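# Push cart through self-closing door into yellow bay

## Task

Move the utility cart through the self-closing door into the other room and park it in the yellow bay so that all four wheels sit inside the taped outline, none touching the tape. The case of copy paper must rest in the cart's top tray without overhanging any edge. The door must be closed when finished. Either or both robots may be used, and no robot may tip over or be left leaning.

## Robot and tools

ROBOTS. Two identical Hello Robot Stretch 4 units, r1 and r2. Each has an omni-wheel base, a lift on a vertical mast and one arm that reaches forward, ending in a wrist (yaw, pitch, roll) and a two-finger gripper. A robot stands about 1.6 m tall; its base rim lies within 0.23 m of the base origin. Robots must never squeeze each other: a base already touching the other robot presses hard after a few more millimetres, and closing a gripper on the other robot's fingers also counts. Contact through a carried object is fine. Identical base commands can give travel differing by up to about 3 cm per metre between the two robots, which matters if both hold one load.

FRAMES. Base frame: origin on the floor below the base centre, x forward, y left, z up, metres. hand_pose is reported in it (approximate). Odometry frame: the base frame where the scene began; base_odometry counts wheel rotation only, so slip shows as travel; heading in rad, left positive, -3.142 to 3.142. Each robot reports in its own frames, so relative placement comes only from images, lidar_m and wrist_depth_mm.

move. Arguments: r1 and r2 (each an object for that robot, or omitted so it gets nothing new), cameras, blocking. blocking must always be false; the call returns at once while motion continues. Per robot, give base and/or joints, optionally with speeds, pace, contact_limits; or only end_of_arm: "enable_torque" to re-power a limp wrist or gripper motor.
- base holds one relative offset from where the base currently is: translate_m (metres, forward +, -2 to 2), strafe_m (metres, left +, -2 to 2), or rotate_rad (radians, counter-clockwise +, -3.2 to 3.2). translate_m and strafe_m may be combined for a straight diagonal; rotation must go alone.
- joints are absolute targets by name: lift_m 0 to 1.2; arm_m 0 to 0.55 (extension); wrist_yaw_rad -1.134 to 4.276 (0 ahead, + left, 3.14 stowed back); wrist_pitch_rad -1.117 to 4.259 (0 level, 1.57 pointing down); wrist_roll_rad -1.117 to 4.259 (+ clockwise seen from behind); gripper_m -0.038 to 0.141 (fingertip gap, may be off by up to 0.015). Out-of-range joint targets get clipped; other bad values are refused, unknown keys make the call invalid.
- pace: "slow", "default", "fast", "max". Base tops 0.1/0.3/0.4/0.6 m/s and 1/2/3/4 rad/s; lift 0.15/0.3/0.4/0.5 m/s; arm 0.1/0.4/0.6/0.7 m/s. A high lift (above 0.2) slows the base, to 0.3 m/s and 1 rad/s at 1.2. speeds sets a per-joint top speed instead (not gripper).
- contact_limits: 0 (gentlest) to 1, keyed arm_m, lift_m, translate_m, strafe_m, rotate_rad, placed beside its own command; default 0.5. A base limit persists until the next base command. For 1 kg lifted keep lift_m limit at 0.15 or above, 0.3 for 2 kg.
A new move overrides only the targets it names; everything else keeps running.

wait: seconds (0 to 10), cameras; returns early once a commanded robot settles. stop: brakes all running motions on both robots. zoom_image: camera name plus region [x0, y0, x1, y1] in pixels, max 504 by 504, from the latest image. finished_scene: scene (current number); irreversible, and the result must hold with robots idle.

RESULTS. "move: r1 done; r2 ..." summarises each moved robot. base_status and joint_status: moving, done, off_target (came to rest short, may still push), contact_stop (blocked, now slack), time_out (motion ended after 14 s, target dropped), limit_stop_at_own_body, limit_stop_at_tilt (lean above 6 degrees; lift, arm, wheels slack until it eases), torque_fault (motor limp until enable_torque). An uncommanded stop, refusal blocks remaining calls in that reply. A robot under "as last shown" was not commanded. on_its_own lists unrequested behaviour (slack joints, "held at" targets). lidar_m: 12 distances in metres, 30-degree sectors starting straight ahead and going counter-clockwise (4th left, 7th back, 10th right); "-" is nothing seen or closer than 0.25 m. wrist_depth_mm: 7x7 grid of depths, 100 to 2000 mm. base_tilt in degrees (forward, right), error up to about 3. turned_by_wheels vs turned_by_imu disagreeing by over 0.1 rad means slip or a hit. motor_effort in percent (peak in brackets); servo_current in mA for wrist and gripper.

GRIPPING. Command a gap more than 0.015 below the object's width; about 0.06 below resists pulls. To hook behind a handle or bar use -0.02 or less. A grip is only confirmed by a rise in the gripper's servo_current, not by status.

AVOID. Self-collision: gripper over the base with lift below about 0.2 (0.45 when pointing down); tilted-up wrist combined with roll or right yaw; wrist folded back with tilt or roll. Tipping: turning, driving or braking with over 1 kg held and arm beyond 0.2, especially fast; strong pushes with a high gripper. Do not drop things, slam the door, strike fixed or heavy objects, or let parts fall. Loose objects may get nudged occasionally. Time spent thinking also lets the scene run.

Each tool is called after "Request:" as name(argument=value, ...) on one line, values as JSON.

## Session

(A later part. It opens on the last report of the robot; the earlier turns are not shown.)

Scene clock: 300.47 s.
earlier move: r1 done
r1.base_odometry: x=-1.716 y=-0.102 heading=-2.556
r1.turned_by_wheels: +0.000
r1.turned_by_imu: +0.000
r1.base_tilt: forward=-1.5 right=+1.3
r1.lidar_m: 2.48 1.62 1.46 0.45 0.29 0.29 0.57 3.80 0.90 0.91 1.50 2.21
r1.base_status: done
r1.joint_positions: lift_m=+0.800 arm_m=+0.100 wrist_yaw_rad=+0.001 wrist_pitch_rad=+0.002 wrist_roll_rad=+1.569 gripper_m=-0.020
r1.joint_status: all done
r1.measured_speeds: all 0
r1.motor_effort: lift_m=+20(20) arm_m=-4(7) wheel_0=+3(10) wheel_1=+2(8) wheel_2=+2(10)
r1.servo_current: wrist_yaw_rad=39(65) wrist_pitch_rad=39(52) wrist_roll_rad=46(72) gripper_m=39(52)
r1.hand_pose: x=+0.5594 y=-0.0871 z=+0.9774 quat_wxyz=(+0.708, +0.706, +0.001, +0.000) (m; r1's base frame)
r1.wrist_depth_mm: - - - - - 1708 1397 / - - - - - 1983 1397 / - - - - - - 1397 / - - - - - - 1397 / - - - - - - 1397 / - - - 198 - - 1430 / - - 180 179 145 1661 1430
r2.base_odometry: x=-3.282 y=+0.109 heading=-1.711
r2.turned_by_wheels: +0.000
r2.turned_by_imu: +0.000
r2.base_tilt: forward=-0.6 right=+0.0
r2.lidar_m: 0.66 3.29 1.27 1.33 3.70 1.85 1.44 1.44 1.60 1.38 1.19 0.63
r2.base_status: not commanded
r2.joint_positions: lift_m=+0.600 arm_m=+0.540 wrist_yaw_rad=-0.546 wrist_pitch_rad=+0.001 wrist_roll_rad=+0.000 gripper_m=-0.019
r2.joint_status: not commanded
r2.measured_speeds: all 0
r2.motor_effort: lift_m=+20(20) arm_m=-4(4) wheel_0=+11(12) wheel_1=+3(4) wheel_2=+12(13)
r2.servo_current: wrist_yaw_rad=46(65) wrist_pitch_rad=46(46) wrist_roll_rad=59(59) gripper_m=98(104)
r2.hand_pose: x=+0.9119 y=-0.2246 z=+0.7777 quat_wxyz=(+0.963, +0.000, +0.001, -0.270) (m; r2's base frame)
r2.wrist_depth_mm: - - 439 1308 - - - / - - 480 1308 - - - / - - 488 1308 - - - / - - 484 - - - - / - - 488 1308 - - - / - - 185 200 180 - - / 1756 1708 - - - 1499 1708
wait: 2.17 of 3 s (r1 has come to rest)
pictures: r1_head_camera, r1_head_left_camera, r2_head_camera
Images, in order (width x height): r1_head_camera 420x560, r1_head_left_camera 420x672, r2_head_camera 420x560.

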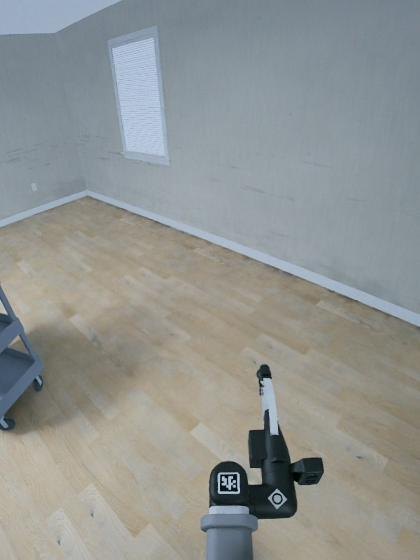

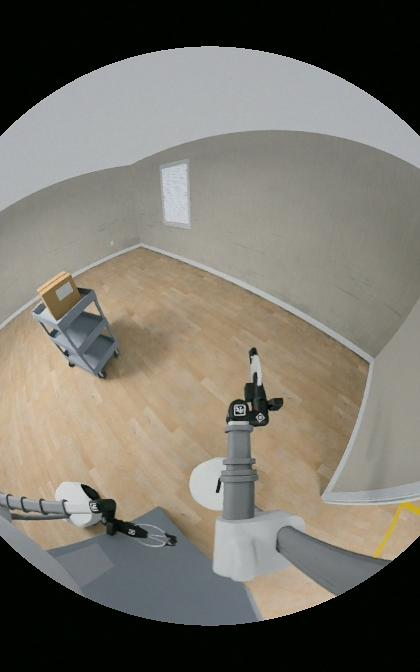

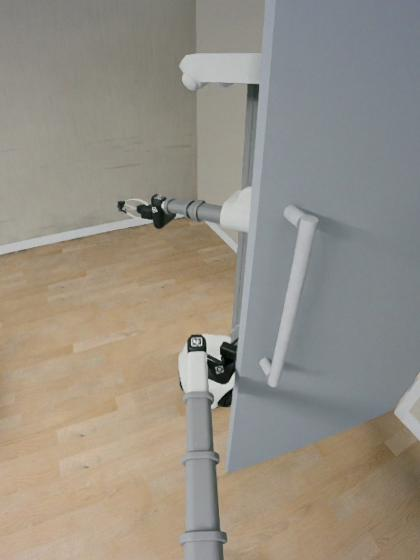

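Request:
move(r1={"base":{"translate_m":0.35,"strafe_m":0.2}}, blocking=false, cameras=[])

Request:
wait(seconds=3, cameras=[])

Request:
move(r1={"base":{"rotate_rad":0.8}}, blocking=false, cameras=[])

Request:
wait(seconds=3, cameras=["r1_head_camera","r1_head_left_camera","r1_head_right_camera"])

Scene clock: 316.97 s.
move: r1 moving
r1.base_odometry: x=-1.732 y=-0.134 heading=-2.556
r1.turned_by_wheels: +0.000
r1.turned_by_imu: +0.000
r1.base_tilt: forward=-1.6 right=+1.3
r1.lidar_m: 2.50 1.59 1.43 1.12 0.33 0.29 0.60 1.23 0.92 0.96 1.58 2.20
r1.base_status: translate_m moving; strafe_m moving
r1.joint_positions: lift_m=+0.800 arm_m=+0.100 wrist_yaw_rad=+0.001 wrist_pitch_rad=+0.002 wrist_roll_rad=+1.569 gripper_m=-0.020
r1.joint_status: not commanded
r1.measured_speeds: translate_m=+0.121 strafe_m=+0.069 rotate_rad=+0.000 lift_m=+0.000 arm_m=+0.000 wrist_yaw_rad=+0.000 wrist_pitch_rad=+0.000 wrist_roll_rad=+0.000
r1.motor_effort: lift_m=+20(20) arm_m=-4(4) wheel_0=+4(4) wheel_1=+8(9) wheel_2=-9(9)
r1.servo_current: wrist_yaw_rad=46(59) wrist_pitch_rad=39(46) wrist_roll_rad=39(65) gripper_m=46(46)
r1.hand_pose: x=+0.5594 y=-0.0871 z=+0.9774 quat_wxyz=(+0.708, +0.706, +0.001, +0.000) (m; r1's base frame)
r1.wrist_depth_mm: - - - - - 1756 1366 / - - - - - 1863 1366 / - - - - - - 1366 / - - - - - - 1397 / - - - - - - 1430 / - - - 198 - - 1397 / - - 179 180 145 1708 1430
r2: as last shown
r2.lidar_m: 0.64 3.28 1.26 1.31 3.65 1.83 1.44 1.43 1.58 1.35 1.18 0.61
r2.motor_effort: lift_m=+20(20) arm_m=-4(4) wheel_0=+11(11) wheel_1=+3(3) wheel_2=+12(12)
r2.servo_current: wrist_yaw_rad=52(59) wrist_pitch_rad=46(46) wrist_roll_rad=52(52) gripper_m=98(104)
r2.wrist_depth_mm: - 455 433 1281 - - - / - - 473 1308 - - - / - - 480 1308 - - - / - - 477 - - - - / - - 480 1308 - - - / - - 185 201 180 - - / 1708 1661 - - - 1499 1618
pictures: none
No camera images: "cameras" was empty.

Scene clock: 319.13 s.
earlier move: r1 done
r1.base_odometry: x=-1.897 y=-0.462 heading=-2.556
r1.turned_by_wheels: +0.000
r1.turned_by_imu: +0.001
r1.base_tilt: forward=-1.5 right=+1.3
r1.lidar_m: 2.35 3.83 1.10 3.18 0.90 0.50 0.52 1.30 1.24 1.37 2.11 2.09
r1.base_status: done
r1.joint_positions: lift_m=+0.800 arm_m=+0.100 wrist_yaw_rad=+0.001 wrist_pitch_rad=+0.002 wrist_roll_rad=+1.569 gripper_m=-0.020
r1.joint_status: not commanded
r1.measured_speeds: all 0
r1.motor_effort: lift_m=+20(20) arm_m=-4(4) wheel_0=+3(7) wheel_1=+1(11) wheel_2=+0(9)
r1.servo_current: wrist_yaw_rad=39(72) wrist_pitch_rad=46(46) wrist_roll_rad=39(65) gripper_m=39(52)
r1.hand_pose: x=+0.5594 y=-0.0871 z=+0.9774 quat_wxyz=(+0.708, +0.706, +0.001, +0.000) (m; r1's base frame)
r1.wrist_depth_mm: - - - - - - 1366 / - - - - - 1708 1397 / - - - - - - 1366 / - - - - - - 1397 / - - - - - - 1430 / - - - 199 - - 1430 / - - 180 180 145 1661 1397
r2.base_odometry: x=-3.282 y=+0.109 heading=-1.711
r2.turned_by_wheels: +0.000
r2.turned_by_imu: +0.000
r2.base_tilt: forward=-0.6 right=+0.0
r2.lidar_m: 0.65 0.99 1.28 1.35 3.70 1.82 1.46 1.43 1.60 1.38 1.18 0.61
r2.base_status: not commanded
r2.joint_positions: lift_m=+0.600 arm_m=+0.540 wrist_yaw_rad=-0.546 wrist_pitch_rad=+0.001 wrist_roll_rad=+0.000 gripper_m=-0.019
r2.joint_status: not commanded
r2.measured_speeds: all 0
r2.motor_effort: lift_m=+20(20) arm_m=-4(4) wheel_0=+11(11) wheel_1=+3(3) wheel_2=+12(13)
r2.servo_current: wrist_yaw_rad=52(59) wrist_pitch_rad=39(46) wrist_roll_rad=52(59) gripper_m=98(104)
r2.hand_pose: x=+0.9119 y=-0.2246 z=+0.7777 quat_wxyz=(+0.963, +0.000, +0.001, -0.270) (m; r2's base frame)
r2.wrist_depth_mm: - - - 1308 - - - / - - - 1308 - - - / - - - 1281 - - - / - - - - - - - / - - - 1308 - - - / - - 181 200 180 - - / 1708 1618 - - - 1499 1661
wait: 2.17 of 3 s (r1 has come to rest)
pictures: none
No camera images: "cameras" was empty.

Scene clock: 319.63 s.
move: r1 moving
r1.base_odometry: x=-1.897 y=-0.462 heading=-2.304
r1.turned_by_wheels: +0.252
r1.turned_by_imu: +0.253
r1.base_tilt: forward=-1.6 right=+1.3
r1.lidar_m: 2.78 1.15 1.12 2.81 0.50 0.52 0.55 1.29 1.22 1.63 2.08 2.14
r1.base_status: rotate_rad moving
r1.joint_positions: lift_m=+0.800 arm_m=+0.100 wrist_yaw_rad=+0.001 wrist_pitch_rad=+0.002 wrist_roll_rad=+1.569 gripper_m=-0.020
r1.joint_status: not commanded
r1.measured_speeds: translate_m=+0.000 strafe_m=+0.001 rotate_rad=+0.978 lift_m=+0.000 arm_m=+0.000 wrist_yaw_rad=+0.000 wrist_pitch_rad=+0.000 wrist_roll_rad=+0.000
r1.motor_effort: lift_m=+20(20) arm_m=-4(4) wheel_0=-8(10) wheel_1=-7(8) wheel_2=-8(8)
r1.servo_current: wrist_yaw_rad=33(59) wrist_pitch_rad=39(46) wrist_roll_rad=33(59) gripper_m=39(46)
r1.hand_pose: x=+0.5594 y=-0.0871 z=+0.9774 quat_wxyz=(+0.708, +0.706, +0.001, +0.000) (m; r1's base frame)
r1.wrist_depth_mm: - - - - - 1808 1366 / - - - - - 1983 1397 / - - - - - - 1397 / - - - - - - 1430 / - - - - - - 1397 / - - - 200 - - 1397 / - - 180 184 145 1661 1430
r2: as last shown
r2.base_tilt: forward=-0.7 right=+0.1
r2.lidar_m: 0.64 1.00 1.27 1.31 3.71 1.80 1.45 1.42 1.56 1.38 1.17 0.60
r2.motor_effort: lift_m=+20(20) arm_m=-4(4) wheel_0=+11(11) wheel_1=+3(3) wheel_2=+12(12)
r2.servo_current: wrist_yaw_rad=46(52) wrist_pitch_rad=33(46) wrist_roll_rad=33(59) gripper_m=98(104)
r2.wrist_depth_mm: - - - 1308 - - - / - - - 1281 - - - / - - - 1308 - - - / - - - - - - - / - - - 1308 - - - / - - 181 200 181 - - / 1756 1618 - - - 1537 1661
pictures: none
No camera images: "cameras" was empty.

Scene clock: 320.70 s.
earlier move: r1 done
r1.base_odometry: x=-1.897 y=-0.462 heading=-1.756
r1.turned_by_wheels: +0.548
r1.turned_by_imu: +0.551
r1.base_tilt: forward=-1.6 right=+1.3
r1.lidar_m: 1.16 1.11 2.78 0.52 0.52 0.58 1.21 1.20 1.67 2.10 2.13 2.82
r1.base_status: done
r1.joint_positions: lift_m=+0.800 arm_m=+0.100 wrist_yaw_rad=+0.001 wrist_pitch_rad=+0.002 wrist_roll_rad=+1.569 gripper_m=-0.020
r1.joint_status: not commanded
r1.measured_speeds: all 0
r1.motor_effort: lift_m=+20(20) arm_m=-4(4) wheel_0=-3(10) wheel_1=+0(9) wheel_2=+0(8)
r1.servo_current: wrist_yaw_rad=52(65) wrist_pitch_rad=33(52) wrist_roll_rad=59(65) gripper_m=46(46)
r1.hand_pose: x=+0.5594 y=-0.0871 z=+0.9774 quat_wxyz=(+0.708, +0.706, +0.001, +0.000) (m; r1's base frame)
r1.wrist_depth_mm: - - - - - 1921 1397 / - - - - - 1983 1366 / - - - - - - 1397 / - - - - - - 1397 / - - - - - 1808 1397 / - - - 199 180 - - / - - 179 183 145 - -
r2.base_odometry: x=-3.282 y=+0.109 heading=-1.711
r2.turned_by_wheels: +0.000
r2.turned_by_imu: +0.000
r2.base_tilt: forward=-0.6 right=+0.1
r2.lidar_m: 0.63 1.01 1.26 1.33 3.73 1.84 1.45 1.44 1.58 1.38 1.20 0.62
r2.base_status: not commanded
r2.joint_positions: lift_m=+0.600 arm_m=+0.540 wrist_yaw_rad=-0.546 wrist_pitch_rad=+0.001 wrist_roll_rad=+0.000 gripper_m=-0.019
r2.joint_status: not commanded
r2.measured_speeds: all 0
r2.motor_effort: lift_m=+20(20) arm_m=-4(4) wheel_0=+11(11) wheel_1=+3(3) wheel_2=+12(12)
r2.servo_current: wrist_yaw_rad=52(59) wrist_pitch_rad=33(46) wrist_roll_rad=52(59) gripper_m=98(104)
r2.hand_pose: x=+0.9119 y=-0.2246 z=+0.7777 quat_wxyz=(+0.963, +0.000, +0.001, -0.270) (m; r2's base frame)
r2.wrist_depth_mm: - - - 1308 - - - / - - - 1308 - - - / - - - 1308 - - - / - - - - - - - / - - - 1336 - - - / - - 181 200 180 - - / 1708 1661 - - - 1499 1661
wait: 1.07 of 3 s (r1 has come to rest)
pictures: r1_head_camera, r1_head_left_camera, r1_head_right_camera
Images, in order (width x height): r1_head_camera 420x560, r1_head_left_camera 420x672, r1_head_right_camera 420x672.

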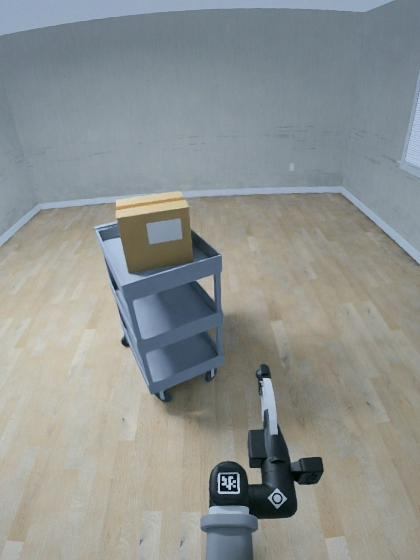

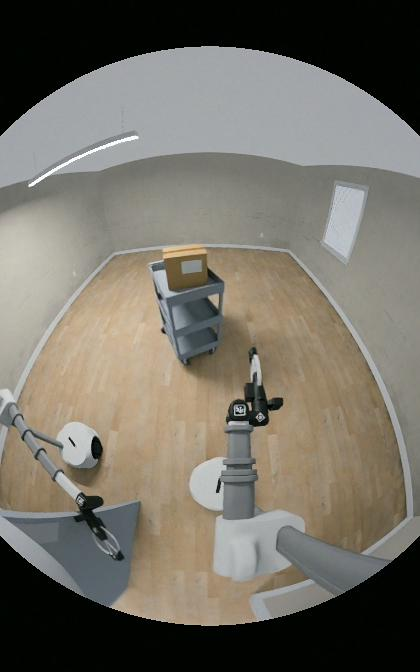

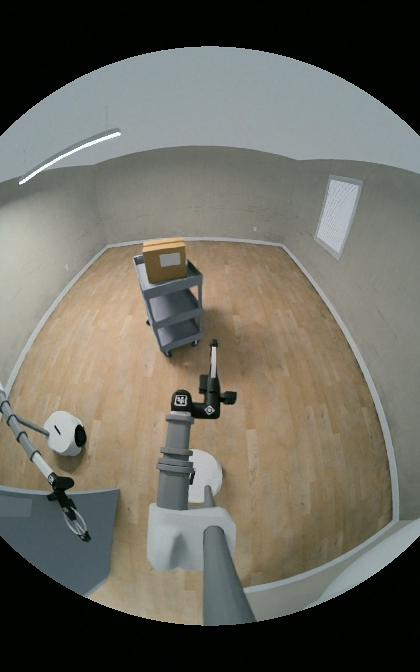

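Request:
zoom_image(camera="r1_head_camera", region=[80, 170, 260, 410])

Scaled by 2.100 from the camera's 420x560 image, which has a finer 600x800 frame.

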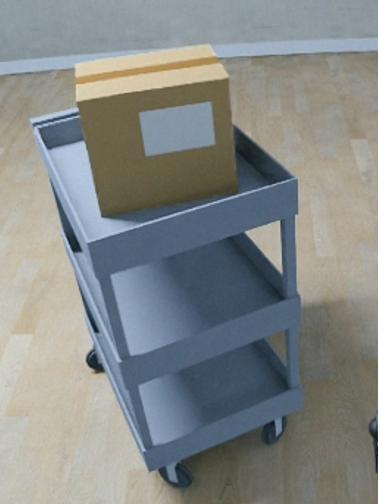

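Request:
move(r1={"base":{"translate_m":0.57,"strafe_m":0.219},"joints":{"lift_m":1.05,"arm_m":0.2,"wrist_pitch_rad":1.1,"wrist_yaw_rad":0.5,"gripper_m":0.11}}, blocking=false, cameras=[])

Request:
wait(seconds=4, cameras=["r1_head_camera","r1_wrist_camera","r1_head_right_camera"])

Scene clock: 365.63 s.
move: r1 moving
r1.base_odometry: x=-1.890 y=-0.495 heading=-1.755
r1.turned_by_wheels: +0.001
r1.turned_by_imu: +0.001
r1.base_tilt: forward=-1.6 right=+1.2
r1.lidar_m: 1.13 1.10 2.75 0.54 0.48 0.56 1.28 1.24 1.69 2.09 2.16 2.87
r1.base_status: translate_m moving; strafe_m moving
r1.joint_positions: lift_m=+0.838 arm_m=+0.151 wrist_yaw_rad=+0.472 wrist_pitch_rad=+0.583 wrist_roll_rad=+1.569 gripper_m=+0.005
r1.joint_status: lift_m moving; arm_m moving; wrist_yaw_rad moving; wrist_pitch_rad moving; gripper_m moving
r1.measured_speeds: translate_m=+0.122 strafe_m=+0.047 rotate_rad=+0.005 lift_m=+0.146 arm_m=+0.195 wrist_yaw_rad=+0.693 wrist_pitch_rad=+1.815 wrist_roll_rad=+0.000
r1.motor_effort: lift_m=+26(29) arm_m=+7(7) wheel_0=+5(6) wheel_1=+7(11) wheel_2=-8(9)
r1.servo_current: wrist_yaw_rad=52(124) wrist_pitch_rad=46(78) wrist_roll_rad=39(59) gripper_m=78(78)
r1.hand_pose: x=+0.5759 y=+0.0316 z=+0.8571 quat_wxyz=(+0.707, +0.610, +0.356, -0.039) (m; r1's base frame)
r1.wrist_depth_mm: - - - 1863 1366 1042 878 / - - - 1708 1308 1060 891 / 798 831 - - 1098 1060 891 / 809 854 1464 - 1098 1078 891 / 831 878 1430 - 1308 1098 904 / - - 193 203 1229 1098 904 / - - 188 1618 157 1025 917
r2: as last shown
r2.base_tilt: forward=-0.7 right=+0.1
r2.lidar_m: 0.65 0.97 1.28 1.32 3.68 1.84 1.48 1.43 1.59 1.37 1.20 0.63
r2.servo_current: wrist_yaw_rad=33(59) wrist_pitch_rad=39(46) wrist_roll_rad=46(52) gripper_m=98(104)
r2.wrist_depth_mm: - - - 1281 - - - / - - - 1308 - - - / - - - 1308 - - - / - - - - - - - / - - - 1308 - - - / - - 181 200 181 - - / 1756 1618 - - - 1499 1661
pictures: none
No camera images: "cameras" was empty.

Scene clock: 368.57 s.
earlier move: r1 done
r1.base_odometry: x=-1.786 y=-1.063 heading=-1.756
r1.turned_by_wheels: +0.000
r1.turned_by_imu: +0.001
r1.base_tilt: forward=-1.6 right=+1.3
r1.lidar_m: 0.52 0.50 2.60 2.43 0.81 0.73 0.95 1.83 2.41 2.28 2.35 0.75
r1.base_status: done
r1.joint_positions: lift_m=+1.050 arm_m=+0.200 wrist_yaw_rad=+0.497 wrist_pitch_rad=+1.099 wrist_roll_rad=+1.569 gripper_m=+0.110
r1.joint_status: all done
r1.measured_speeds: all 0
r1.motor_effort: lift_m=+24(29) arm_m=+4(7) wheel_0=+4(7) wheel_1=-1(11) wheel_2=+1(10)
r1.servo_current: wrist_yaw_rad=59(124) wrist_pitch_rad=33(78) wrist_roll_rad=46(72) gripper_m=46(85)
r1.hand_pose: x=+0.5278 y=-0.0142 z=+0.9710 quat_wxyz=(+0.676, +0.493, +0.507, -0.209) (m; r1's base frame)
r1.wrist_depth_mm: 1808 477 442 449 1182 1042 976 / 300 384 452 407 1098 1042 960 / 309 382 452 377 1098 1042 976 / 317 399 455 404 1118 1060 976 / 329 399 462 394 1098 1060 960 / 332 377 442 394 189 1025 960 / 345 387 466 137 1138 1042 976
r2.base_odometry: x=-3.282 y=+0.109 heading=-1.711
r2.turned_by_wheels: +0.000
r2.turned_by_imu: +0.000
r2.base_tilt: forward=-0.7 right=+0.0
r2.lidar_m: 0.61 0.90 0.86 1.33 3.70 1.81 1.47 1.44 1.59 1.37 1.17 0.61
r2.base_status: not commanded
r2.joint_positions: lift_m=+0.600 arm_m=+0.540 wrist_yaw_rad=-0.546 wrist_pitch_rad=+0.001 wrist_roll_rad=+0.000 gripper_m=-0.019
r2.joint_status: not commanded
r2.measured_speeds: all 0
r2.motor_effort: lift_m=+20(20) arm_m=-4(4) wheel_0=+11(11) wheel_1=+3(3) wheel_2=+12(13)
r2.servo_current: wrist_yaw_rad=46(65) wrist_pitch_rad=39(46) wrist_roll_rad=46(65) gripper_m=98(104)
r2.hand_pose: x=+0.9119 y=-0.2246 z=+0.7777 quat_wxyz=(+0.963, +0.000, +0.001, -0.270) (m; r2's base frame)
r2.wrist_depth_mm: - - - 1281 - - - / - - - 1281 - - - / - - - 1281 - - - / - - - - - - - / - - - 1308 - - - / - - 181 200 180 - - / 1708 1661 - - - 1499 1708
wait: 2.93 of 4 s (r1 has come to rest)
pictures: r1_head_camera, r1_head_right_camera, r1_wrist_camera
Images, in order (width x height): r1_head_camera 420x560, r1_head_right_camera 420x672, r1_wrist_camera 616x392.

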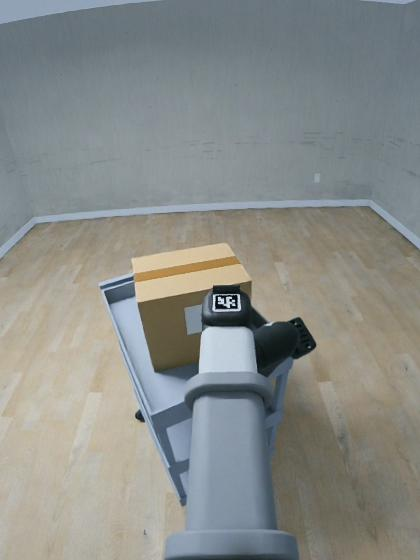

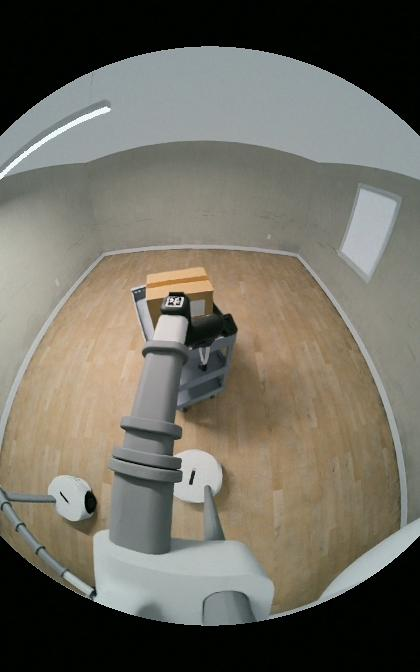

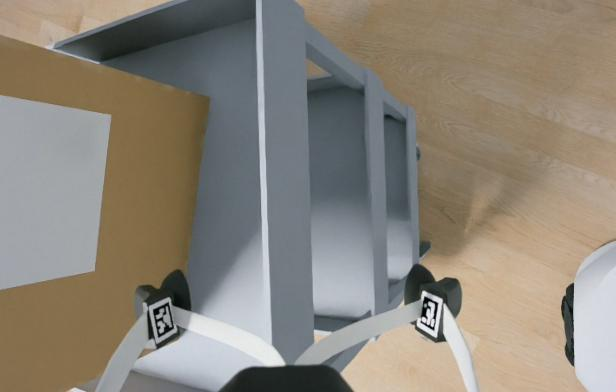

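Request:
move(r1={"base":{"translate_m":0.088,"strafe_m":0.048},"joints":{"gripper_m":0.08}}, blocking=false, cameras=[])

Request:
wait(seconds=2.5, cameras=[])

Request:
move(r1={"joints":{"lift_m":0.93},"contact_limits":{"lift_m":0.2}}, blocking=false, cameras=[])

Request:
wait(seconds=2, cameras=["r1_head_camera","r1_wrist_camera"])

Scene clock: 384.87 s.
move: r1 moving
r1.base_odometry: x=-1.775 y=-1.097 heading=-1.755
r1.turned_by_wheels: +0.000
r1.turned_by_imu: +0.000
r1.base_tilt: forward=-1.6 right=+1.3
r1.lidar_m: 0.47 0.49 2.55 2.42 0.84 0.73 0.94 1.88 2.41 2.30 2.37 0.71
r1.base_status: translate_m moving; strafe_m moving
r1.joint_positions: lift_m=+1.050 arm_m=+0.200 wrist_yaw_rad=+0.497 wrist_pitch_rad=+1.099 wrist_roll_rad=+1.569 gripper_m=+0.095
r1.joint_status: gripper_m moving
r1.measured_speeds: translate_m=+0.122 strafe_m=+0.066 rotate_rad=-0.001 lift_m=+0.000 arm_m=+0.000 wrist_yaw_rad=+0.000 wrist_pitch_rad=+0.000 wrist_roll_rad=+0.000
r1.motor_effort: lift_m=+23(24) arm_m=+4(4) wheel_0=+4(5) wheel_1=+10(10) wheel_2=-8(8)
r1.servo_current: wrist_yaw_rad=59(72) wrist_pitch_rad=46(46) wrist_roll_rad=52(59) gripper_m=91(91)
r1.hand_pose: x=+0.5278 y=-0.0142 z=+0.9710 quat_wxyz=(+0.676, +0.493, +0.507, -0.209) (m; r1's base frame)
r1.wrist_depth_mm: 1808 484 436 407 1138 1042 976 / 276 347 452 404 1078 1042 976 / 283 349 436 397 931 1042 960 / 289 357 445 392 - 1060 991 / 298 368 449 384 - 1042 960 / 304 349 222 379 189 1025 991 / 312 345 469 144 1118 1060 960
r2: as last shown
r2.lidar_m: 0.66 0.90 0.87 1.33 3.70 1.85 1.47 1.44 1.58 1.39 1.16 0.61
r2.servo_current: wrist_yaw_rad=52(65) wrist_pitch_rad=39(46) wrist_roll_rad=52(59) gripper_m=98(104)
r2.wrist_depth_mm: - - - 1281 - - - / - - - 1308 - - - / - - - 1281 - - - / - - - - - - - / - - - 1281 - - - / - - 181 200 180 - - / 1756 1618 - - - 1499 1661
pictures: none
No camera images: "cameras" was empty.

Scene clock: 385.83 s.
earlier move: r1 done
r1.base_odometry: x=-1.755 y=-1.158 heading=-1.755
r1.turned_by_wheels: +0.000
r1.turned_by_imu: +0.000
r1.base_tilt: forward=-1.6 right=+1.3
r1.lidar_m: 0.45 0.42 2.54 2.40 0.86 0.80 0.93 1.95 2.46 2.30 2.40 0.59
r1.base_status: done
r1.joint_positions: lift_m=+1.050 arm_m=+0.200 wrist_yaw_rad=+0.498 wrist_pitch_rad=+1.099 wrist_roll_rad=+1.569 gripper_m=+0.080
r1.joint_status: all done
r1.measured_speeds: all 0
r1.motor_effort: lift_m=+23(24) arm_m=+4(4) wheel_0=+4(8) wheel_1=+1(10) wheel_2=-1(9)
r1.servo_current: wrist_yaw_rad=65(72) wrist_pitch_rad=46(46) wrist_roll_rad=52(59) gripper_m=46(91)
r1.hand_pose: x=+0.5278 y=-0.0142 z=+0.9710 quat_wxyz=(+0.676, +0.493, +0.507, -0.209) (m; r1's base frame)
r1.wrist_depth_mm: 204 251 436 407 384 1060 960 / 213 260 334 407 389 1025 960 / 216 265 353 407 377 1042 976 / 224 276 368 413 373 1060 960 / 231 285 384 410 330 1025 976 / 236 281 211 413 196 1042 976 / 239 272 410 143 364 1025 976
r2.base_odometry: x=-3.282 y=+0.109 heading=-1.711
r2.turned_by_wheels: +0.000
r2.turned_by_imu: +0.000
r2.base_tilt: forward=-0.6 right=+0.1
r2.lidar_m: 0.65 0.92 0.88 1.31 3.72 1.84 1.45 1.45 1.57 1.36 1.17 0.61
r2.base_status: not commanded
r2.joint_positions: lift_m=+0.600 arm_m=+0.540 wrist_yaw_rad=-0.546 wrist_pitch_rad=+0.001 wrist_roll_rad=+0.000 gripper_m=-0.019
r2.joint_status: not commanded
r2.measured_speeds: all 0
r2.motor_effort: lift_m=+20(20) arm_m=-4(4) wheel_0=+11(11) wheel_1=+3(4) wheel_2=+12(13)
r2.servo_current: wrist_yaw_rad=52(65) wrist_pitch_rad=39(46) wrist_roll_rad=39(59) gripper_m=98(104)
r2.hand_pose: x=+0.9119 y=-0.2246 z=+0.7777 quat_wxyz=(+0.963, +0.000, +0.001, -0.270) (m; r2's base frame)
r2.wrist_depth_mm: - - - 1281 - - - / - - - 1308 - - - / - - - 1308 - - - / - - - - - - - / - - - 1336 - - - / - - 181 201 180 - - / 1708 1661 - - - 1537 1661
wait: 0.97 of 2.5 s (r1 has come to rest)
pictures: none
No camera images: "cameras" was empty.

Scene clock: 386.33 s.
move: r1 moving
r1.base_odometry: x=-1.755 y=-1.158 heading=-1.755
r1.turned_by_wheels: +0.000
r1.turned_by_imu: +0.000
r1.base_tilt: forward=-1.6 right=+1.2
r1.lidar_m: 0.44 0.43 2.54 2.39 0.88 0.79 0.94 1.95 2.47 2.33 2.39 0.60
r1.base_status: not commanded
r1.joint_positions: lift_m=+1.012 arm_m=+0.200 wrist_yaw_rad=+0.498 wrist_pitch_rad=+1.099 wrist_roll_rad=+1.569 gripper_m=+0.080
r1.joint_status: lift_m moving
r1.measured_speeds: translate_m=+0.000 strafe_m=+0.000 rotate_rad=+0.000 lift_m=-0.146 arm_m=+0.000 wrist_yaw_rad=+0.000 wrist_pitch_rad=+0.000 wrist_roll_rad=+0.000
r1.motor_effort: lift_m=+11(23) arm_m=+4(4) wheel_0=+4(5) wheel_1=+1(2) wheel_2=-1(1)
r1.servo_current: wrist_yaw_rad=52(59) wrist_pitch_rad=39(52) wrist_roll_rad=39(52) gripper_m=46(46)
r1.contact_limits: lift_m 0.2
r1.hand_pose: x=+0.5278 y=-0.0142 z=+0.9338 quat_wxyz=(+0.676, +0.493, +0.507, -0.209) (m; r1's base frame)
r1.wrist_depth_mm: 204 250 404 370 427 1025 931 / 213 259 336 373 340 1025 931 / 217 264 355 375 306 1042 946 / 224 277 368 375 300 1025 946 / 227 286 377 375 296 1008 946 / 239 282 211 377 195 1025 946 / 238 272 404 143 452 991 960
r2: as last shown
r2.base_tilt: forward=-0.6 right=+0.0
r2.lidar_m: 0.65 0.93 0.90 1.34 3.69 1.86 1.45 1.43 1.59 1.37 1.19 0.60
r2.motor_effort: lift_m=+20(20) arm_m=-4(4) wheel_0=+11(11) wheel_1=+3(3) wheel_2=+12(12)
r2.servo_current: wrist_yaw_rad=46(59) wrist_pitch_rad=39(46) wrist_roll_rad=39(52) gripper_m=91(104)
r2.wrist_depth_mm: - - - 1281 - - - / - - - 1308 - - - / - - - 1308 - - - / - - - - - - - / - - - 1308 - - - / - - 181 200 180 - - / 1708 1661 - - - 1499 1618
pictures: none
No camera images: "cameras" was empty.

Scene clock: 387.37 s.
earlier move: r1 done
r1.base_odometry: x=-1.755 y=-1.158 heading=-1.755
r1.turned_by_wheels: +0.000
r1.turned_by_imu: +0.000
r1.base_tilt: forward=-1.6 right=+1.3
r1.lidar_m: 0.40 0.42 2.54 2.39 0.87 0.79 0.96 1.93 2.47 2.32 2.37 0.58
r1.base_status: not commanded
r1.joint_positions: lift_m=+0.930 arm_m=+0.200 wrist_yaw_rad=+0.498 wrist_pitch_rad=+1.099 wrist_roll_rad=+1.569 gripper_m=+0.080
r1.joint_status: all done
r1.measured_speeds: all 0
r1.motor_effort: lift_m=+13(23) arm_m=+4(4) wheel_0=+3(5) wheel_1=+1(2) wheel_2=-1(1)
r1.servo_current: wrist_yaw_rad=46(65) wrist_pitch_rad=39(52) wrist_roll_rad=65(65) gripper_m=46(52)
r1.contact_limits: lift_m 0.2
r1.hand_pose: x=+0.5278 y=-0.0142 z=+0.8518 quat_wxyz=(+0.676, +0.493, +0.507, -0.209) (m; r1's base frame)
r1.wrist_depth_mm: 204 252 306 238 484 931 866 / 214 257 306 236 521 946 866 / 217 265 310 236 - 946 866 / 222 278 314 250 - 946 878 / 228 286 315 250 - 931 866 / 237 281 214 248 191 946 866 / 239 272 319 143 - 946 866
r2.base_odometry: x=-3.282 y=+0.109 heading=-1.711
r2.turned_by_wheels: +0.000
r2.turned_by_imu: +0.000
r2.base_tilt: forward=-0.6 right=+0.1
r2.lidar_m: 0.67 0.93 0.87 1.34 3.72 1.85 1.44 1.41 1.58 1.38 1.20 0.62
r2.base_status: not commanded
r2.joint_positions: lift_m=+0.600 arm_m=+0.540 wrist_yaw_rad=-0.546 wrist_pitch_rad=+0.001 wrist_roll_rad=+0.000 gripper_m=-0.019
r2.joint_status: not commanded
r2.measured_speeds: all 0
r2.motor_effort: lift_m=+20(20) arm_m=-4(4) wheel_0=+11(11) wheel_1=+3(3) wheel_2=+12(12)
r2.servo_current: wrist_yaw_rad=59(65) wrist_pitch_rad=33(46) wrist_roll_rad=46(65) gripper_m=104(104)
r2.hand_pose: x=+0.9119 y=-0.2246 z=+0.7777 quat_wxyz=(+0.963, +0.000, +0.001, -0.270) (m; r2's base frame)
r2.wrist_depth_mm: - - - 1308 - - - / - - - 1308 - - - / - - - 1308 - - - / - - - - - - - / - - - 1308 - - - / - - 181 200 180 - - / 1708 1661 - - - 1499 1708
wait: 1.03 of 2 s (r1 has come to rest)
pictures: r1_head_camera, r1_wrist_camera
Images, in order (width x height): r1_head_camera 420x560, r1_wrist_camera 616x392.

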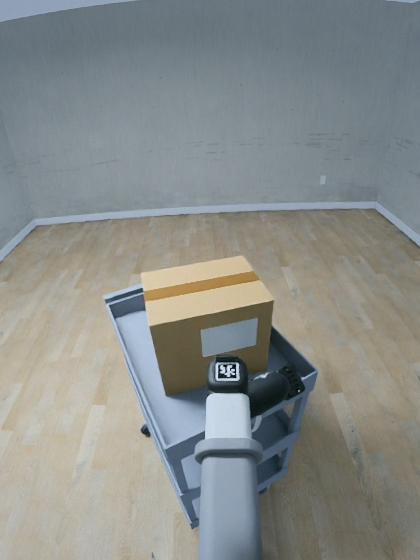

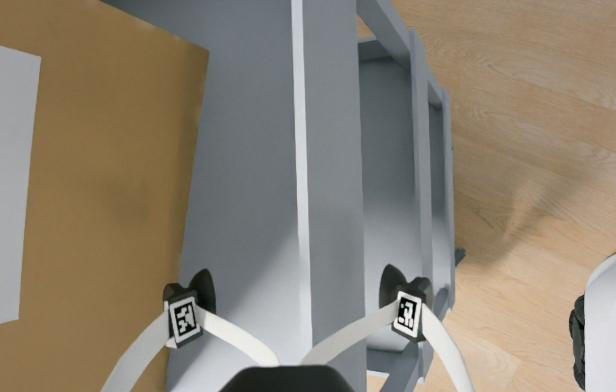

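Request:
move(r1={"base":{"translate_m":0.018,"strafe_m":0.01},"joints":{"lift_m":0.87},"contact_limits":{"lift_m":0.2},"pace":"slow"}, blocking=false, cameras=[])

Request:
wait(seconds=2, cameras=["r1_wrist_camera"])

Scene clock: 397.57 s.
move: r1 moving
r1.base_odometry: x=-1.751 y=-1.171 heading=-1.755
r1.turned_by_wheels: +0.000
r1.turned_by_imu: +0.000
r1.base_tilt: forward=-1.6 right=+1.3
r1.lidar_m: 0.40 0.42 2.52 2.38 0.87 0.78 1.03 1.98 2.47 2.34 2.40 0.61
r1.base_status: translate_m moving; strafe_m moving
r1.joint_positions: lift_m=+0.905 arm_m=+0.200 wrist_yaw_rad=+0.498 wrist_pitch_rad=+1.099 wrist_roll_rad=+1.569 gripper_m=+0.080
r1.joint_status: lift_m moving
r1.measured_speeds: translate_m=+0.037 strafe_m=+0.020 rotate_rad=+0.001 lift_m=-0.097 arm_m=+0.000 wrist_yaw_rad=+0.000 wrist_pitch_rad=+0.000 wrist_roll_rad=+0.000
r1.motor_effort: lift_m=+12(14) arm_m=+4(4) wheel_0=+3(5) wheel_1=+3(7) wheel_2=-4(6)
r1.servo_current: wrist_yaw_rad=59(59) wrist_pitch_rad=46(46) wrist_roll_rad=52(65) gripper_m=46(46)
r1.contact_limits: lift_m 0.2
r1.hand_pose: x=+0.5278 y=-0.0142 z=+0.8265 quat_wxyz=(+0.676, +0.493, +0.507, -0.209) (m; r1's base frame)
r1.wrist_depth_mm: 194 243 283 209 427 917 866 / 200 247 285 221 462 917 854 / 207 255 286 220 - 917 854 / 213 264 287 218 - 917 854 / 218 273 290 216 235 917 854 / 224 267 214 262 196 904 878 / 233 256 296 143 452 904 854
r2: as last shown
r2.turned_by_imu: +0.001
r2.lidar_m: 0.65 0.93 0.89 1.32 3.69 1.81 1.47 1.41 1.59 1.37 1.19 0.62
r2.motor_effort: lift_m=+20(20) arm_m=-4(4) wheel_0=+11(11) wheel_1=+3(3) wheel_2=+12(13)
r2.servo_current: wrist_yaw_rad=52(59) wrist_pitch_rad=33(46) wrist_roll_rad=46(59) gripper_m=98(104)
r2.wrist_depth_mm: - - - 1281 - - - / - - - 1308 - - - / - - - 1255 - - - / - - - - - - - / - - - 1308 - - - / - - 181 200 180 - - / 1756 1661 - - - 1537 1661
pictures: none
No camera images: "cameras" was empty.

Scene clock: 398.43 s.
earlier move: r1 done
r1.base_odometry: x=-1.748 y=-1.178 heading=-1.755
r1.turned_by_wheels: +0.000
r1.turned_by_imu: +0.000
r1.base_tilt: forward=-1.6 right=+1.2
r1.lidar_m: 0.41 0.41 2.54 2.38 0.88 0.79 1.03 1.97 2.48 2.34 2.40 0.59
r1.base_status: done
r1.joint_positions: lift_m=+0.870 arm_m=+0.200 wrist_yaw_rad=+0.498 wrist_pitch_rad=+1.099 wrist_roll_rad=+1.569 gripper_m=+0.080
r1.joint_status: all done
r1.measured_speeds: all 0
r1.motor_effort: lift_m=+12(14) arm_m=+4(4) wheel_0=+4(5) wheel_1=+2(7) wheel_2=-1(6)
r1.servo_current: wrist_yaw_rad=39(59) wrist_pitch_rad=46(46) wrist_roll_rad=39(65) gripper_m=39(46)
r1.contact_limits: lift_m 0.2
r1.hand_pose: x=+0.5278 y=-0.0142 z=+0.7919 quat_wxyz=(+0.676, +0.493, +0.507, -0.209) (m; r1's base frame)
r1.wrist_depth_mm: 185 229 236 170 418 891 831 / 195 235 238 158 - 891 809 / 198 244 239 147 - 878 831 / 203 253 239 165 - 878 831 / 212 258 240 164 - 866 842 / 213 257 211 163 189 866 831 / 222 248 242 143 - 878 820
r2.base_odometry: x=-3.282 y=+0.109 heading=-1.711
r2.turned_by_wheels: +0.000
r2.turned_by_imu: +0.000
r2.base_tilt: forward=-0.7 right=+0.1
r2.lidar_m: 0.64 0.91 0.86 1.35 3.69 1.84 1.43 1.44 1.58 1.38 1.16 0.61
r2.base_status: not commanded
r2.joint_positions: lift_m=+0.600 arm_m=+0.540 wrist_yaw_rad=-0.546 wrist_pitch_rad=+0.001 wrist_roll_rad=+0.000 gripper_m=-0.019
r2.joint_status: not commanded
r2.measured_speeds: all 0
r2.motor_effort: lift_m=+20(20) arm_m=-4(4) wheel_0=+11(12) wheel_1=+3(3) wheel_2=+12(13)
r2.servo_current: wrist_yaw_rad=52(59) wrist_pitch_rad=33(46) wrist_roll_rad=52(59) gripper_m=98(104)
r2.hand_pose: x=+0.9119 y=-0.2246 z=+0.7777 quat_wxyz=(+0.963, +0.000, +0.001, -0.270) (m; r2's base frame)
r2.wrist_depth_mm: - - - 1281 - - - / - - - 1336 - - - / - - - 1281 - - - / - - - - - - - / - - - 1308 - - - / - - 181 200 180 - - / 1756 1618 - - - 1499 1661
wait: 0.87 of 2 s (r1 has come to rest)
pictures: r1_wrist_camera
Images, in order (width x height): r1_wrist_camera 616x392.

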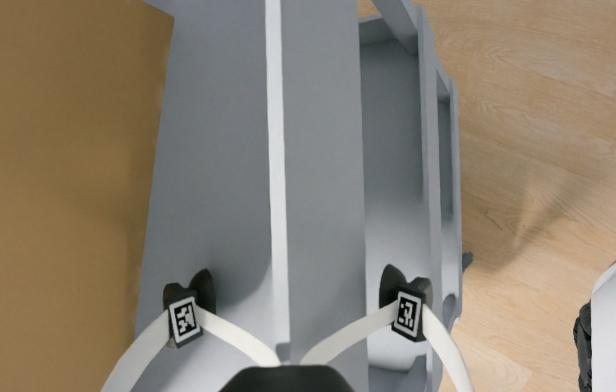

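Request:
move(r1={"joints":{"lift_m":0.858},"contact_limits":{"lift_m":0.2}}, blocking=false, cameras=[])

Request:
wait(seconds=0.5, cameras=[])

Request:
move(r1={"joints":{"gripper_m":-0.035}}, blocking=false, cameras=[])

Request:
wait(seconds=2.5, cameras=["r1_wrist_camera","r1_head_camera","r1_head_left_camera"])

Scene clock: 406.30 s.
move: r1 moving
r1.base_odometry: x=-1.748 y=-1.178 heading=-1.755
r1.turned_by_wheels: +0.000
r1.turned_by_imu: +0.000
r1.base_tilt: forward=-1.6 right=+1.2
r1.lidar_m: 0.43 0.39 2.53 2.37 0.86 0.80 1.02 1.99 2.46 2.36 2.39 0.58
r1.base_status: not commanded
r1.joint_positions: lift_m=+0.859 arm_m=+0.200 wrist_yaw_rad=+0.498 wrist_pitch_rad=+1.099 wrist_roll_rad=+1.569 gripper_m=+0.080
r1.joint_status: lift_m moving
r1.measured_speeds: all 0
r1.motor_effort: lift_m=+8(13) arm_m=+4(4) wheel_0=+4(4) wheel_1=+2(2) wheel_2=-1(2)
r1.servo_current: wrist_yaw_rad=33(78) wrist_pitch_rad=33(46) wrist_roll_rad=59(65) gripper_m=46(46)
r1.contact_limits: lift_m 0.2
r1.hand_pose: x=+0.5278 y=-0.0142 z=+0.7801 quat_wxyz=(+0.676, +0.493, +0.507, -0.209) (m; r1's base frame)
r1.wrist_depth_mm: 183 226 230 155 402 866 809 / 193 232 232 153 - 878 820 / 197 240 231 153 - 878 820 / 203 249 231 151 - 878 809 / 208 251 231 160 - 854 809 / 216 248 220 150 191 866 831 / 221 246 236 140 - 842 809
r2: as last shown
r2.lidar_m: 0.66 0.94 0.88 1.34 3.71 1.83 1.46 1.43 1.58 1.35 1.21 0.61
r2.motor_effort: lift_m=+20(20) arm_m=-4(4) wheel_0=+11(11) wheel_1=+3(3) wheel_2=+12(12)
r2.servo_current: wrist_yaw_rad=46(72) wrist_pitch_rad=39(46) wrist_roll_rad=46(59) gripper_m=91(104)
r2.wrist_depth_mm: - - - 1281 - - - / - - - 1308 - - - / - - - 1308 - - - / - - - - - - - / - - - 1308 - - - / - - 181 200 180 - - / 1756 1618 - - - 1499 1661
pictures: none
No camera images: "cameras" was empty.

Scene clock: 406.50 s.
earlier move: r1 done
r1.base_odometry: x=-1.748 y=-1.178 heading=-1.755
r1.turned_by_wheels: +0.000
r1.turned_by_imu: +0.000
r1.base_tilt: forward=-1.6 right=+1.3
r1.lidar_m: 0.41 0.40 2.52 2.39 0.88 0.80 1.03 1.97 2.46 2.33 2.39 0.58
r1.base_status: not commanded
r1.joint_positions: lift_m=+0.859 arm_m=+0.200 wrist_yaw_rad=+0.498 wrist_pitch_rad=+1.099 wrist_roll_rad=+1.569 gripper_m=+0.080
r1.joint_status: all done
r1.measured_speeds: all 0
r1.motor_effort: lift_m=+9(13) arm_m=+4(4) wheel_0=+4(4) wheel_1=+2(2) wheel_2=-2(2)
r1.servo_current: wrist_yaw_rad=33(78) wrist_pitch_rad=46(46) wrist_roll_rad=46(65) gripper_m=46(46)
r1.contact_limits: lift_m 0.2
r1.hand_pose: x=+0.5278 y=-0.0142 z=+0.7801 quat_wxyz=(+0.676, +0.493, +0.507, -0.209) (m; r1's base frame)
r1.wrist_depth_mm: 184 226 232 155 402 878 798 / 192 232 231 153 - 866 809 / 197 240 232 153 - 878 809 / 203 248 232 151 - 866 820 / 208 251 232 160 - 854 809 / 215 247 220 150 191 866 809 / 220 245 231 140 - 854 820
r2.base_odometry: x=-3.282 y=+0.109 heading=-1.711
r2.turned_by_wheels: +0.000
r2.turned_by_imu: +0.000
r2.base_tilt: forward=-0.6 right=+0.0
r2.lidar_m: 0.66 0.92 0.90 1.33 3.71 1.80 1.47 1.42 1.56 1.37 1.21 0.61
r2.base_status: not commanded
r2.joint_positions: lift_m=+0.600 arm_m=+0.540 wrist_yaw_rad=-0.546 wrist_pitch_rad=+0.001 wrist_roll_rad=+0.000 gripper_m=-0.019
r2.joint_status: not commanded
r2.measured_speeds: all 0
r2.motor_effort: lift_m=+20(20) arm_m=-4(4) wheel_0=+11(11) wheel_1=+3(3) wheel_2=+12(13)
r2.servo_current: wrist_yaw_rad=52(72) wrist_pitch_rad=33(46) wrist_roll_rad=46(59) gripper_m=91(104)
r2.hand_pose: x=+0.9119 y=-0.2246 z=+0.7777 quat_wxyz=(+0.963, +0.000, +0.001, -0.270) (m; r2's base frame)
r2.wrist_depth_mm: - - - 1308 - - - / - - - 1308 - - - / - - - 1281 - - - / - - - - - - - / - - - 1308 - - - / - - 181 201 180 - - / 1708 1661 - - - 1499 1661
wait: 0.20 of 0.5 s (r1 has come to rest)
pictures: none
No camera images: "cameras" was empty.

Scene clock: 407.00 s.
move: r1 moving
r1.base_odometry: x=-1.748 y=-1.178 heading=-1.755
r1.turned_by_wheels: +0.000
r1.turned_by_imu: +0.000
r1.base_tilt: forward=-1.6 right=+1.3
r1.lidar_m: 0.40 0.39 2.52 2.38 0.87 0.80 1.04 1.98 2.49 2.35 2.40 0.59
r1.base_status: not commanded
r1.joint_positions: lift_m=+0.859 arm_m=+0.200 wrist_yaw_rad=+0.498 wrist_pitch_rad=+1.096 wrist_roll_rad=+1.569 gripper_m=+0.062
r1.joint_status: gripper_m moving
r1.measured_speeds: translate_m=+0.000 strafe_m=+0.000 rotate_rad=+0.000 lift_m=+0.000 arm_m=+0.000 wrist_yaw_rad=+0.000 wrist_pitch_rad=-0.011 wrist_roll_rad=+0.000
r1.motor_effort: lift_m=+9(10) arm_m=+4(4) wheel_0=+4(4) wheel_1=+2(2) wheel_2=-1(2)
r1.servo_current: wrist_yaw_rad=39(59) wrist_pitch_rad=46(52) wrist_roll_rad=46(65) gripper_m=150(150)
r1.contact_limits: lift_m 0.2
r1.hand_pose: x=+0.5284 y=-0.0139 z=+0.7804 quat_wxyz=(+0.676, +0.494, +0.506, -0.208) (m; r1's base frame)
r1.wrist_depth_mm: 181 224 233 147 379 878 809 / 191 227 233 146 - 866 809 / 194 236 233 146 - 866 820 / 200 246 233 155 - 878 809 / 206 255 233 154 208 866 809 / 212 252 221 154 190 866 809 / 220 244 235 136 208 854 798
r2: as last shown
r2.base_tilt: forward=-0.7 right=+0.0
r2.lidar_m: 0.64 0.91 0.86 1.32 3.72 1.85 1.46 1.43 1.57 1.38 1.18 0.61
r2.motor_effort: lift_m=+20(20) arm_m=-4(4) wheel_0=+11(11) wheel_1=+3(3) wheel_2=+12(12)
r2.servo_current: wrist_yaw_rad=46(65) wrist_pitch_rad=39(46) wrist_roll_rad=52(52) gripper_m=98(104)
r2.wrist_depth_mm: - - - 1308 - - - / - - - 1308 - - - / - - - 1308 - - - / - - - - - - - / - - - 1336 - - - / - - 181 200 180 - - / 1808 1661 - - - 1499 1661
pictures: none
No camera images: "cameras" was empty.

Scene clock: 408.37 s.
earlier move: r1 done
r1.base_odometry: x=-1.748 y=-1.178 heading=-1.755
r1.turned_by_wheels: +0.000
r1.turned_by_imu: +0.000
r1.base_tilt: forward=-1.6 right=+1.3
r1.lidar_m: 0.41 0.42 2.52 2.38 0.89 0.79 1.02 1.95 2.49 2.33 2.41 0.58
r1.base_status: not commanded
r1.joint_positions: lift_m=+0.858 arm_m=+0.200 wrist_yaw_rad=+0.498 wrist_pitch_rad=+1.104 wrist_roll_rad=+1.569 gripper_m=-0.033
r1.joint_status: all done
r1.measured_speeds: all 0
r1.motor_effort: lift_m=+22(22) arm_m=+4(4) wheel_0=+4(5) wheel_1=+2(2) wheel_2=-1(2)
r1.servo_current: wrist_yaw_rad=46(59) wrist_pitch_rad=52(52) wrist_roll_rad=59(65) gripper_m=163(377)
r1.contact_limits: lift_m 0.2
r1.hand_pose: x=+0.5267 y=-0.0148 z=+0.7784 quat_wxyz=(+0.675, +0.492, +0.508, -0.210) (m; r1's base frame)
r1.wrist_depth_mm: 195 232 215 162 439 878 820 / 199 234 142 160 - 866 809 / 208 236 140 168 - 878 798 / 213 236 216 177 - 878 809 / 219 242 216 175 - 866 809 / 224 238 136 183 180 866 809 / 147 165 135 159 171 138 715
r2.base_odometry: x=-3.282 y=+0.109 heading=-1.711
r2.turned_by_wheels: +0.000
r2.turned_by_imu: +0.000
r2.base_tilt: forward=-0.7 right=+0.0
r2.lidar_m: 0.64 0.95 0.87 1.32 3.67 1.81 1.45 1.42 1.58 1.37 1.20 0.61
r2.base_status: not commanded
r2.joint_positions: lift_m=+0.600 arm_m=+0.540 wrist_yaw_rad=-0.546 wrist_pitch_rad=+0.001 wrist_roll_rad=+0.000 gripper_m=-0.019
r2.joint_status: not commanded
r2.measured_speeds: all 0
r2.motor_effort: lift_m=+20(20) arm_m=-4(4) wheel_0=+11(12) wheel_1=+3(3) wheel_2=+12(12)
r2.servo_current: wrist_yaw_rad=46(65) wrist_pitch_rad=39(46) wrist_roll_rad=39(59) gripper_m=98(104)
r2.hand_pose: x=+0.9119 y=-0.2246 z=+0.7777 quat_wxyz=(+0.963, +0.000, +0.001, -0.270) (m; r2's base frame)
r2.wrist_depth_mm: - - - 1281 - - - / - - - 1308 - - - / - - - 1308 - - - / - - - - - - - / - - - 1308 - - - / - - 181 200 180 - - / 1756 1661 - - - 1537 1618
wait: 1.37 of 2.5 s (r1 has come to rest)
pictures: r1_head_camera, r1_head_left_camera, r1_wrist_camera
Images, in order (width x height): r1_head_camera 420x560, r1_head_left_camera 420x672, r1_wrist_camera 616x392.

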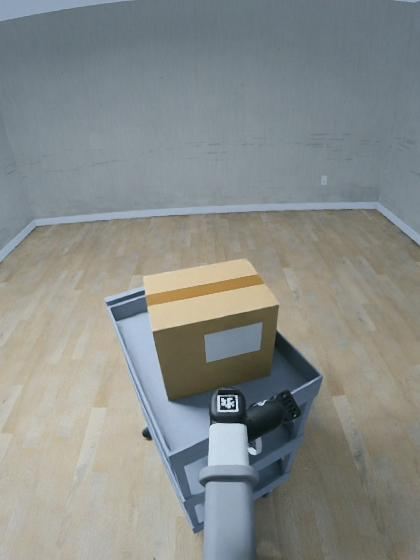

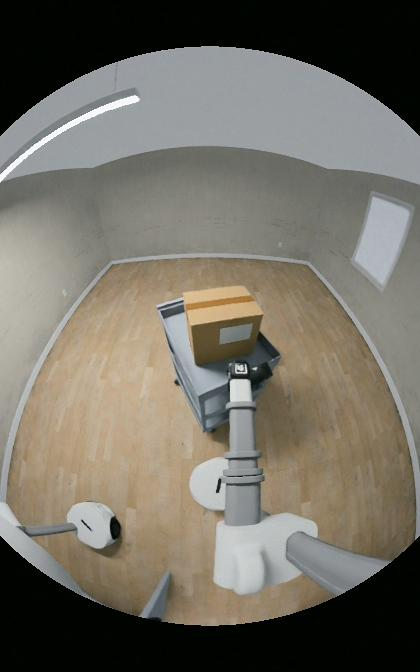

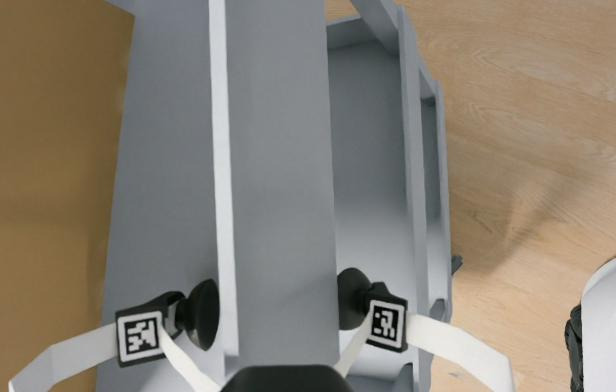

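Request:
move(r1={"base":{"translate_m":-0.5,"strafe_m":-0.22},"contact_limits":{"translate_m":0.9}}, blocking=false, cameras=[])

Request:
wait(seconds=4, cameras=["r1_head_camera","r1_wrist_camera","r1_head_left_camera"])

Scene clock: 422.90 s.
move: r1 moving
r1.base_odometry: x=-1.756 y=-1.144 heading=-1.754
r1.turned_by_wheels: +0.000
r1.turned_by_imu: -0.001
r1.base_tilt: forward=-1.5 right=+1.2
r1.lidar_m: 0.43 0.44 2.52 2.40 0.86 0.78 0.90 1.93 2.46 2.31 2.37 0.61
r1.base_status: translate_m moving; strafe_m moving
r1.joint_positions: lift_m=+0.857 arm_m=+0.200 wrist_yaw_rad=+0.501 wrist_pitch_rad=+1.101 wrist_roll_rad=+1.569 gripper_m=-0.033
r1.joint_status: not commanded
r1.measured_speeds: translate_m=-0.123 strafe_m=-0.050 rotate_rad=+0.009 lift_m=-0.002 arm_m=+0.000 wrist_yaw_rad=+0.029 wrist_pitch_rad=-0.032 wrist_roll_rad=+0.000
r1.motor_effort: lift_m=+29(29) arm_m=-3(4) wheel_0=-3(6) wheel_1=-10(11) wheel_2=+14(15)
r1.servo_current: wrist_yaw_rad=52(65) wrist_pitch_rad=52(52) wrist_roll_rad=59(59) gripper_m=163(169)
r1.contact_limits: lift_m 0.2; translate_m 0.9
r1.hand_pose: x=+0.5275 y=-0.0140 z=+0.7781 quat_wxyz=(+0.676, +0.492, +0.508, -0.208) (m; r1's base frame)
r1.wrist_depth_mm: 206 234 144 186 427 854 798 / 214 238 144 186 - 866 809 / 221 238 144 186 - 866 798 / 226 240 137 186 - 866 820 / 232 242 143 196 - 878 809 / 240 186 143 190 172 866 820 / 148 167 131 184 158 132 798
r2: as last shown
r2.turned_by_imu: +0.002
r2.base_tilt: forward=-0.6 right=+0.1
r2.lidar_m: 0.64 0.91 0.88 1.33 3.73 1.82 1.45 1.42 1.56 1.39 1.18 0.61
r2.servo_current: wrist_yaw_rad=39(52) wrist_pitch_rad=39(46) wrist_roll_rad=46(52) gripper_m=91(104)
r2.wrist_depth_mm: - - - 1308 - - - / - - - 1308 - - - / - - - 1281 - - - / - - - - - - - / - - - 1336 - - - / - - 181 201 180 - - / 1708 1661 - - - 1537 1661
pictures: none
No camera images: "cameras" was empty.

Scene clock: 425.60 s.
earlier move: r1 done
r1.base_odometry: x=-1.873 y=-0.646 heading=-1.755
r1.turned_by_wheels: -0.001
r1.turned_by_imu: -0.040
r1.base_tilt: forward=-1.5 right=+1.2
r1.lidar_m: 0.42 0.40 2.75 0.78 0.51 0.59 - 1.40 1.83 2.17 2.21 0.59
r1.base_status: done
r1.joint_positions: lift_m=+0.857 arm_m=+0.200 wrist_yaw_rad=+0.503 wrist_pitch_rad=+1.108 wrist_roll_rad=+1.569 gripper_m=-0.033
r1.joint_status: not commanded
r1.measured_speeds: all 0
r1.motor_effort: lift_m=+31(31) arm_m=+3(4) wheel_0=-4(6) wheel_1=-1(15) wheel_2=-1(24)
r1.servo_current: wrist_yaw_rad=46(72) wrist_pitch_rad=52(59) wrist_roll_rad=59(59) gripper_m=130(169)
r1.contact_limits: lift_m 0.2; translate_m 0.9
r1.hand_pose: x=+0.5259 y=-0.0145 z=+0.7772 quat_wxyz=(+0.676, +0.489, +0.510, -0.210) (m; r1's base frame)
r1.wrist_depth_mm: 204 233 141 189 477 866 798 / 208 234 138 185 723 866 809 / 210 237 143 181 - 878 820 / 216 239 150 179 - 866 809 / 224 238 140 177 - 866 809 / 229 241 132 186 179 854 809 / 220 168 137 160 174 147 691
r2.base_odometry: x=-3.282 y=+0.109 heading=-1.711
r2.turned_by_wheels: +0.000
r2.turned_by_imu: +0.000
r2.base_tilt: forward=-0.7 right=+0.1
r2.lidar_m: 0.64 0.90 1.09 1.27 3.67 1.85 1.47 1.43 1.56 1.38 1.20 0.62
r2.base_status: not commanded
r2.joint_positions: lift_m=+0.600 arm_m=+0.540 wrist_yaw_rad=-0.546 wrist_pitch_rad=+0.001 wrist_roll_rad=+0.000 gripper_m=-0.019
r2.joint_status: not commanded
r2.measured_speeds: all 0
r2.motor_effort: lift_m=+20(20) arm_m=-4(4) wheel_0=+11(12) wheel_1=+3(3) wheel_2=+12(12)
r2.servo_current: wrist_yaw_rad=59(59) wrist_pitch_rad=39(46) wrist_roll_rad=46(59) gripper_m=98(104)
r2.hand_pose: x=+0.9119 y=-0.2246 z=+0.7777 quat_wxyz=(+0.963, +0.000, +0.001, -0.270) (m; r2's base frame)
r2.wrist_depth_mm: - - - 1308 - - - / - - - 1308 - - - / - - - 1308 - - - / - - - - - - - / - - - 1281 - - - / - - 181 200 180 - - / 1756 1661 - - - 1499 1618
wait: 2.70 of 4 s (r1 has come to rest)
pictures: r1_head_camera, r1_head_left_camera, r1_wrist_camera
Images, in order (width x height): r1_head_camera 420x560, r1_head_left_camera 420x672, r1_wrist_camera 616x392.

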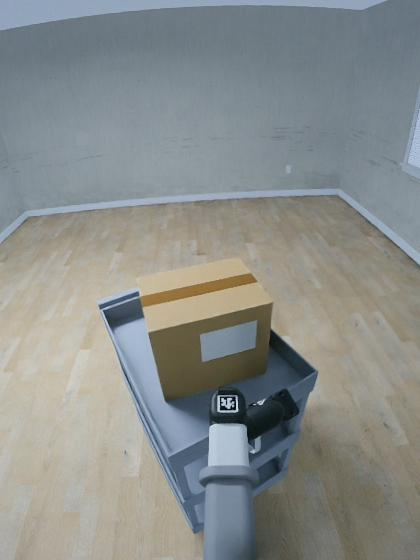

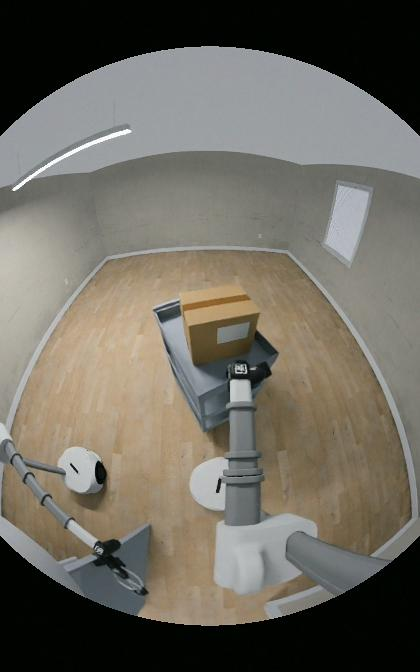

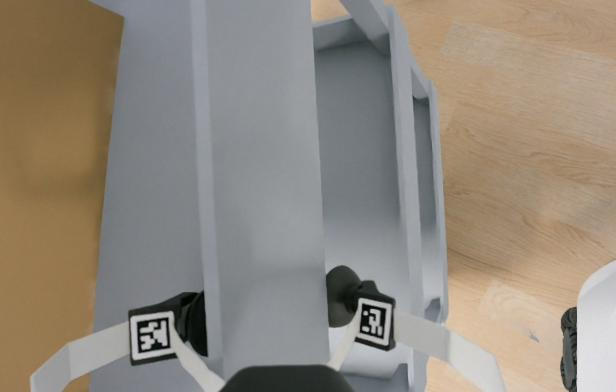

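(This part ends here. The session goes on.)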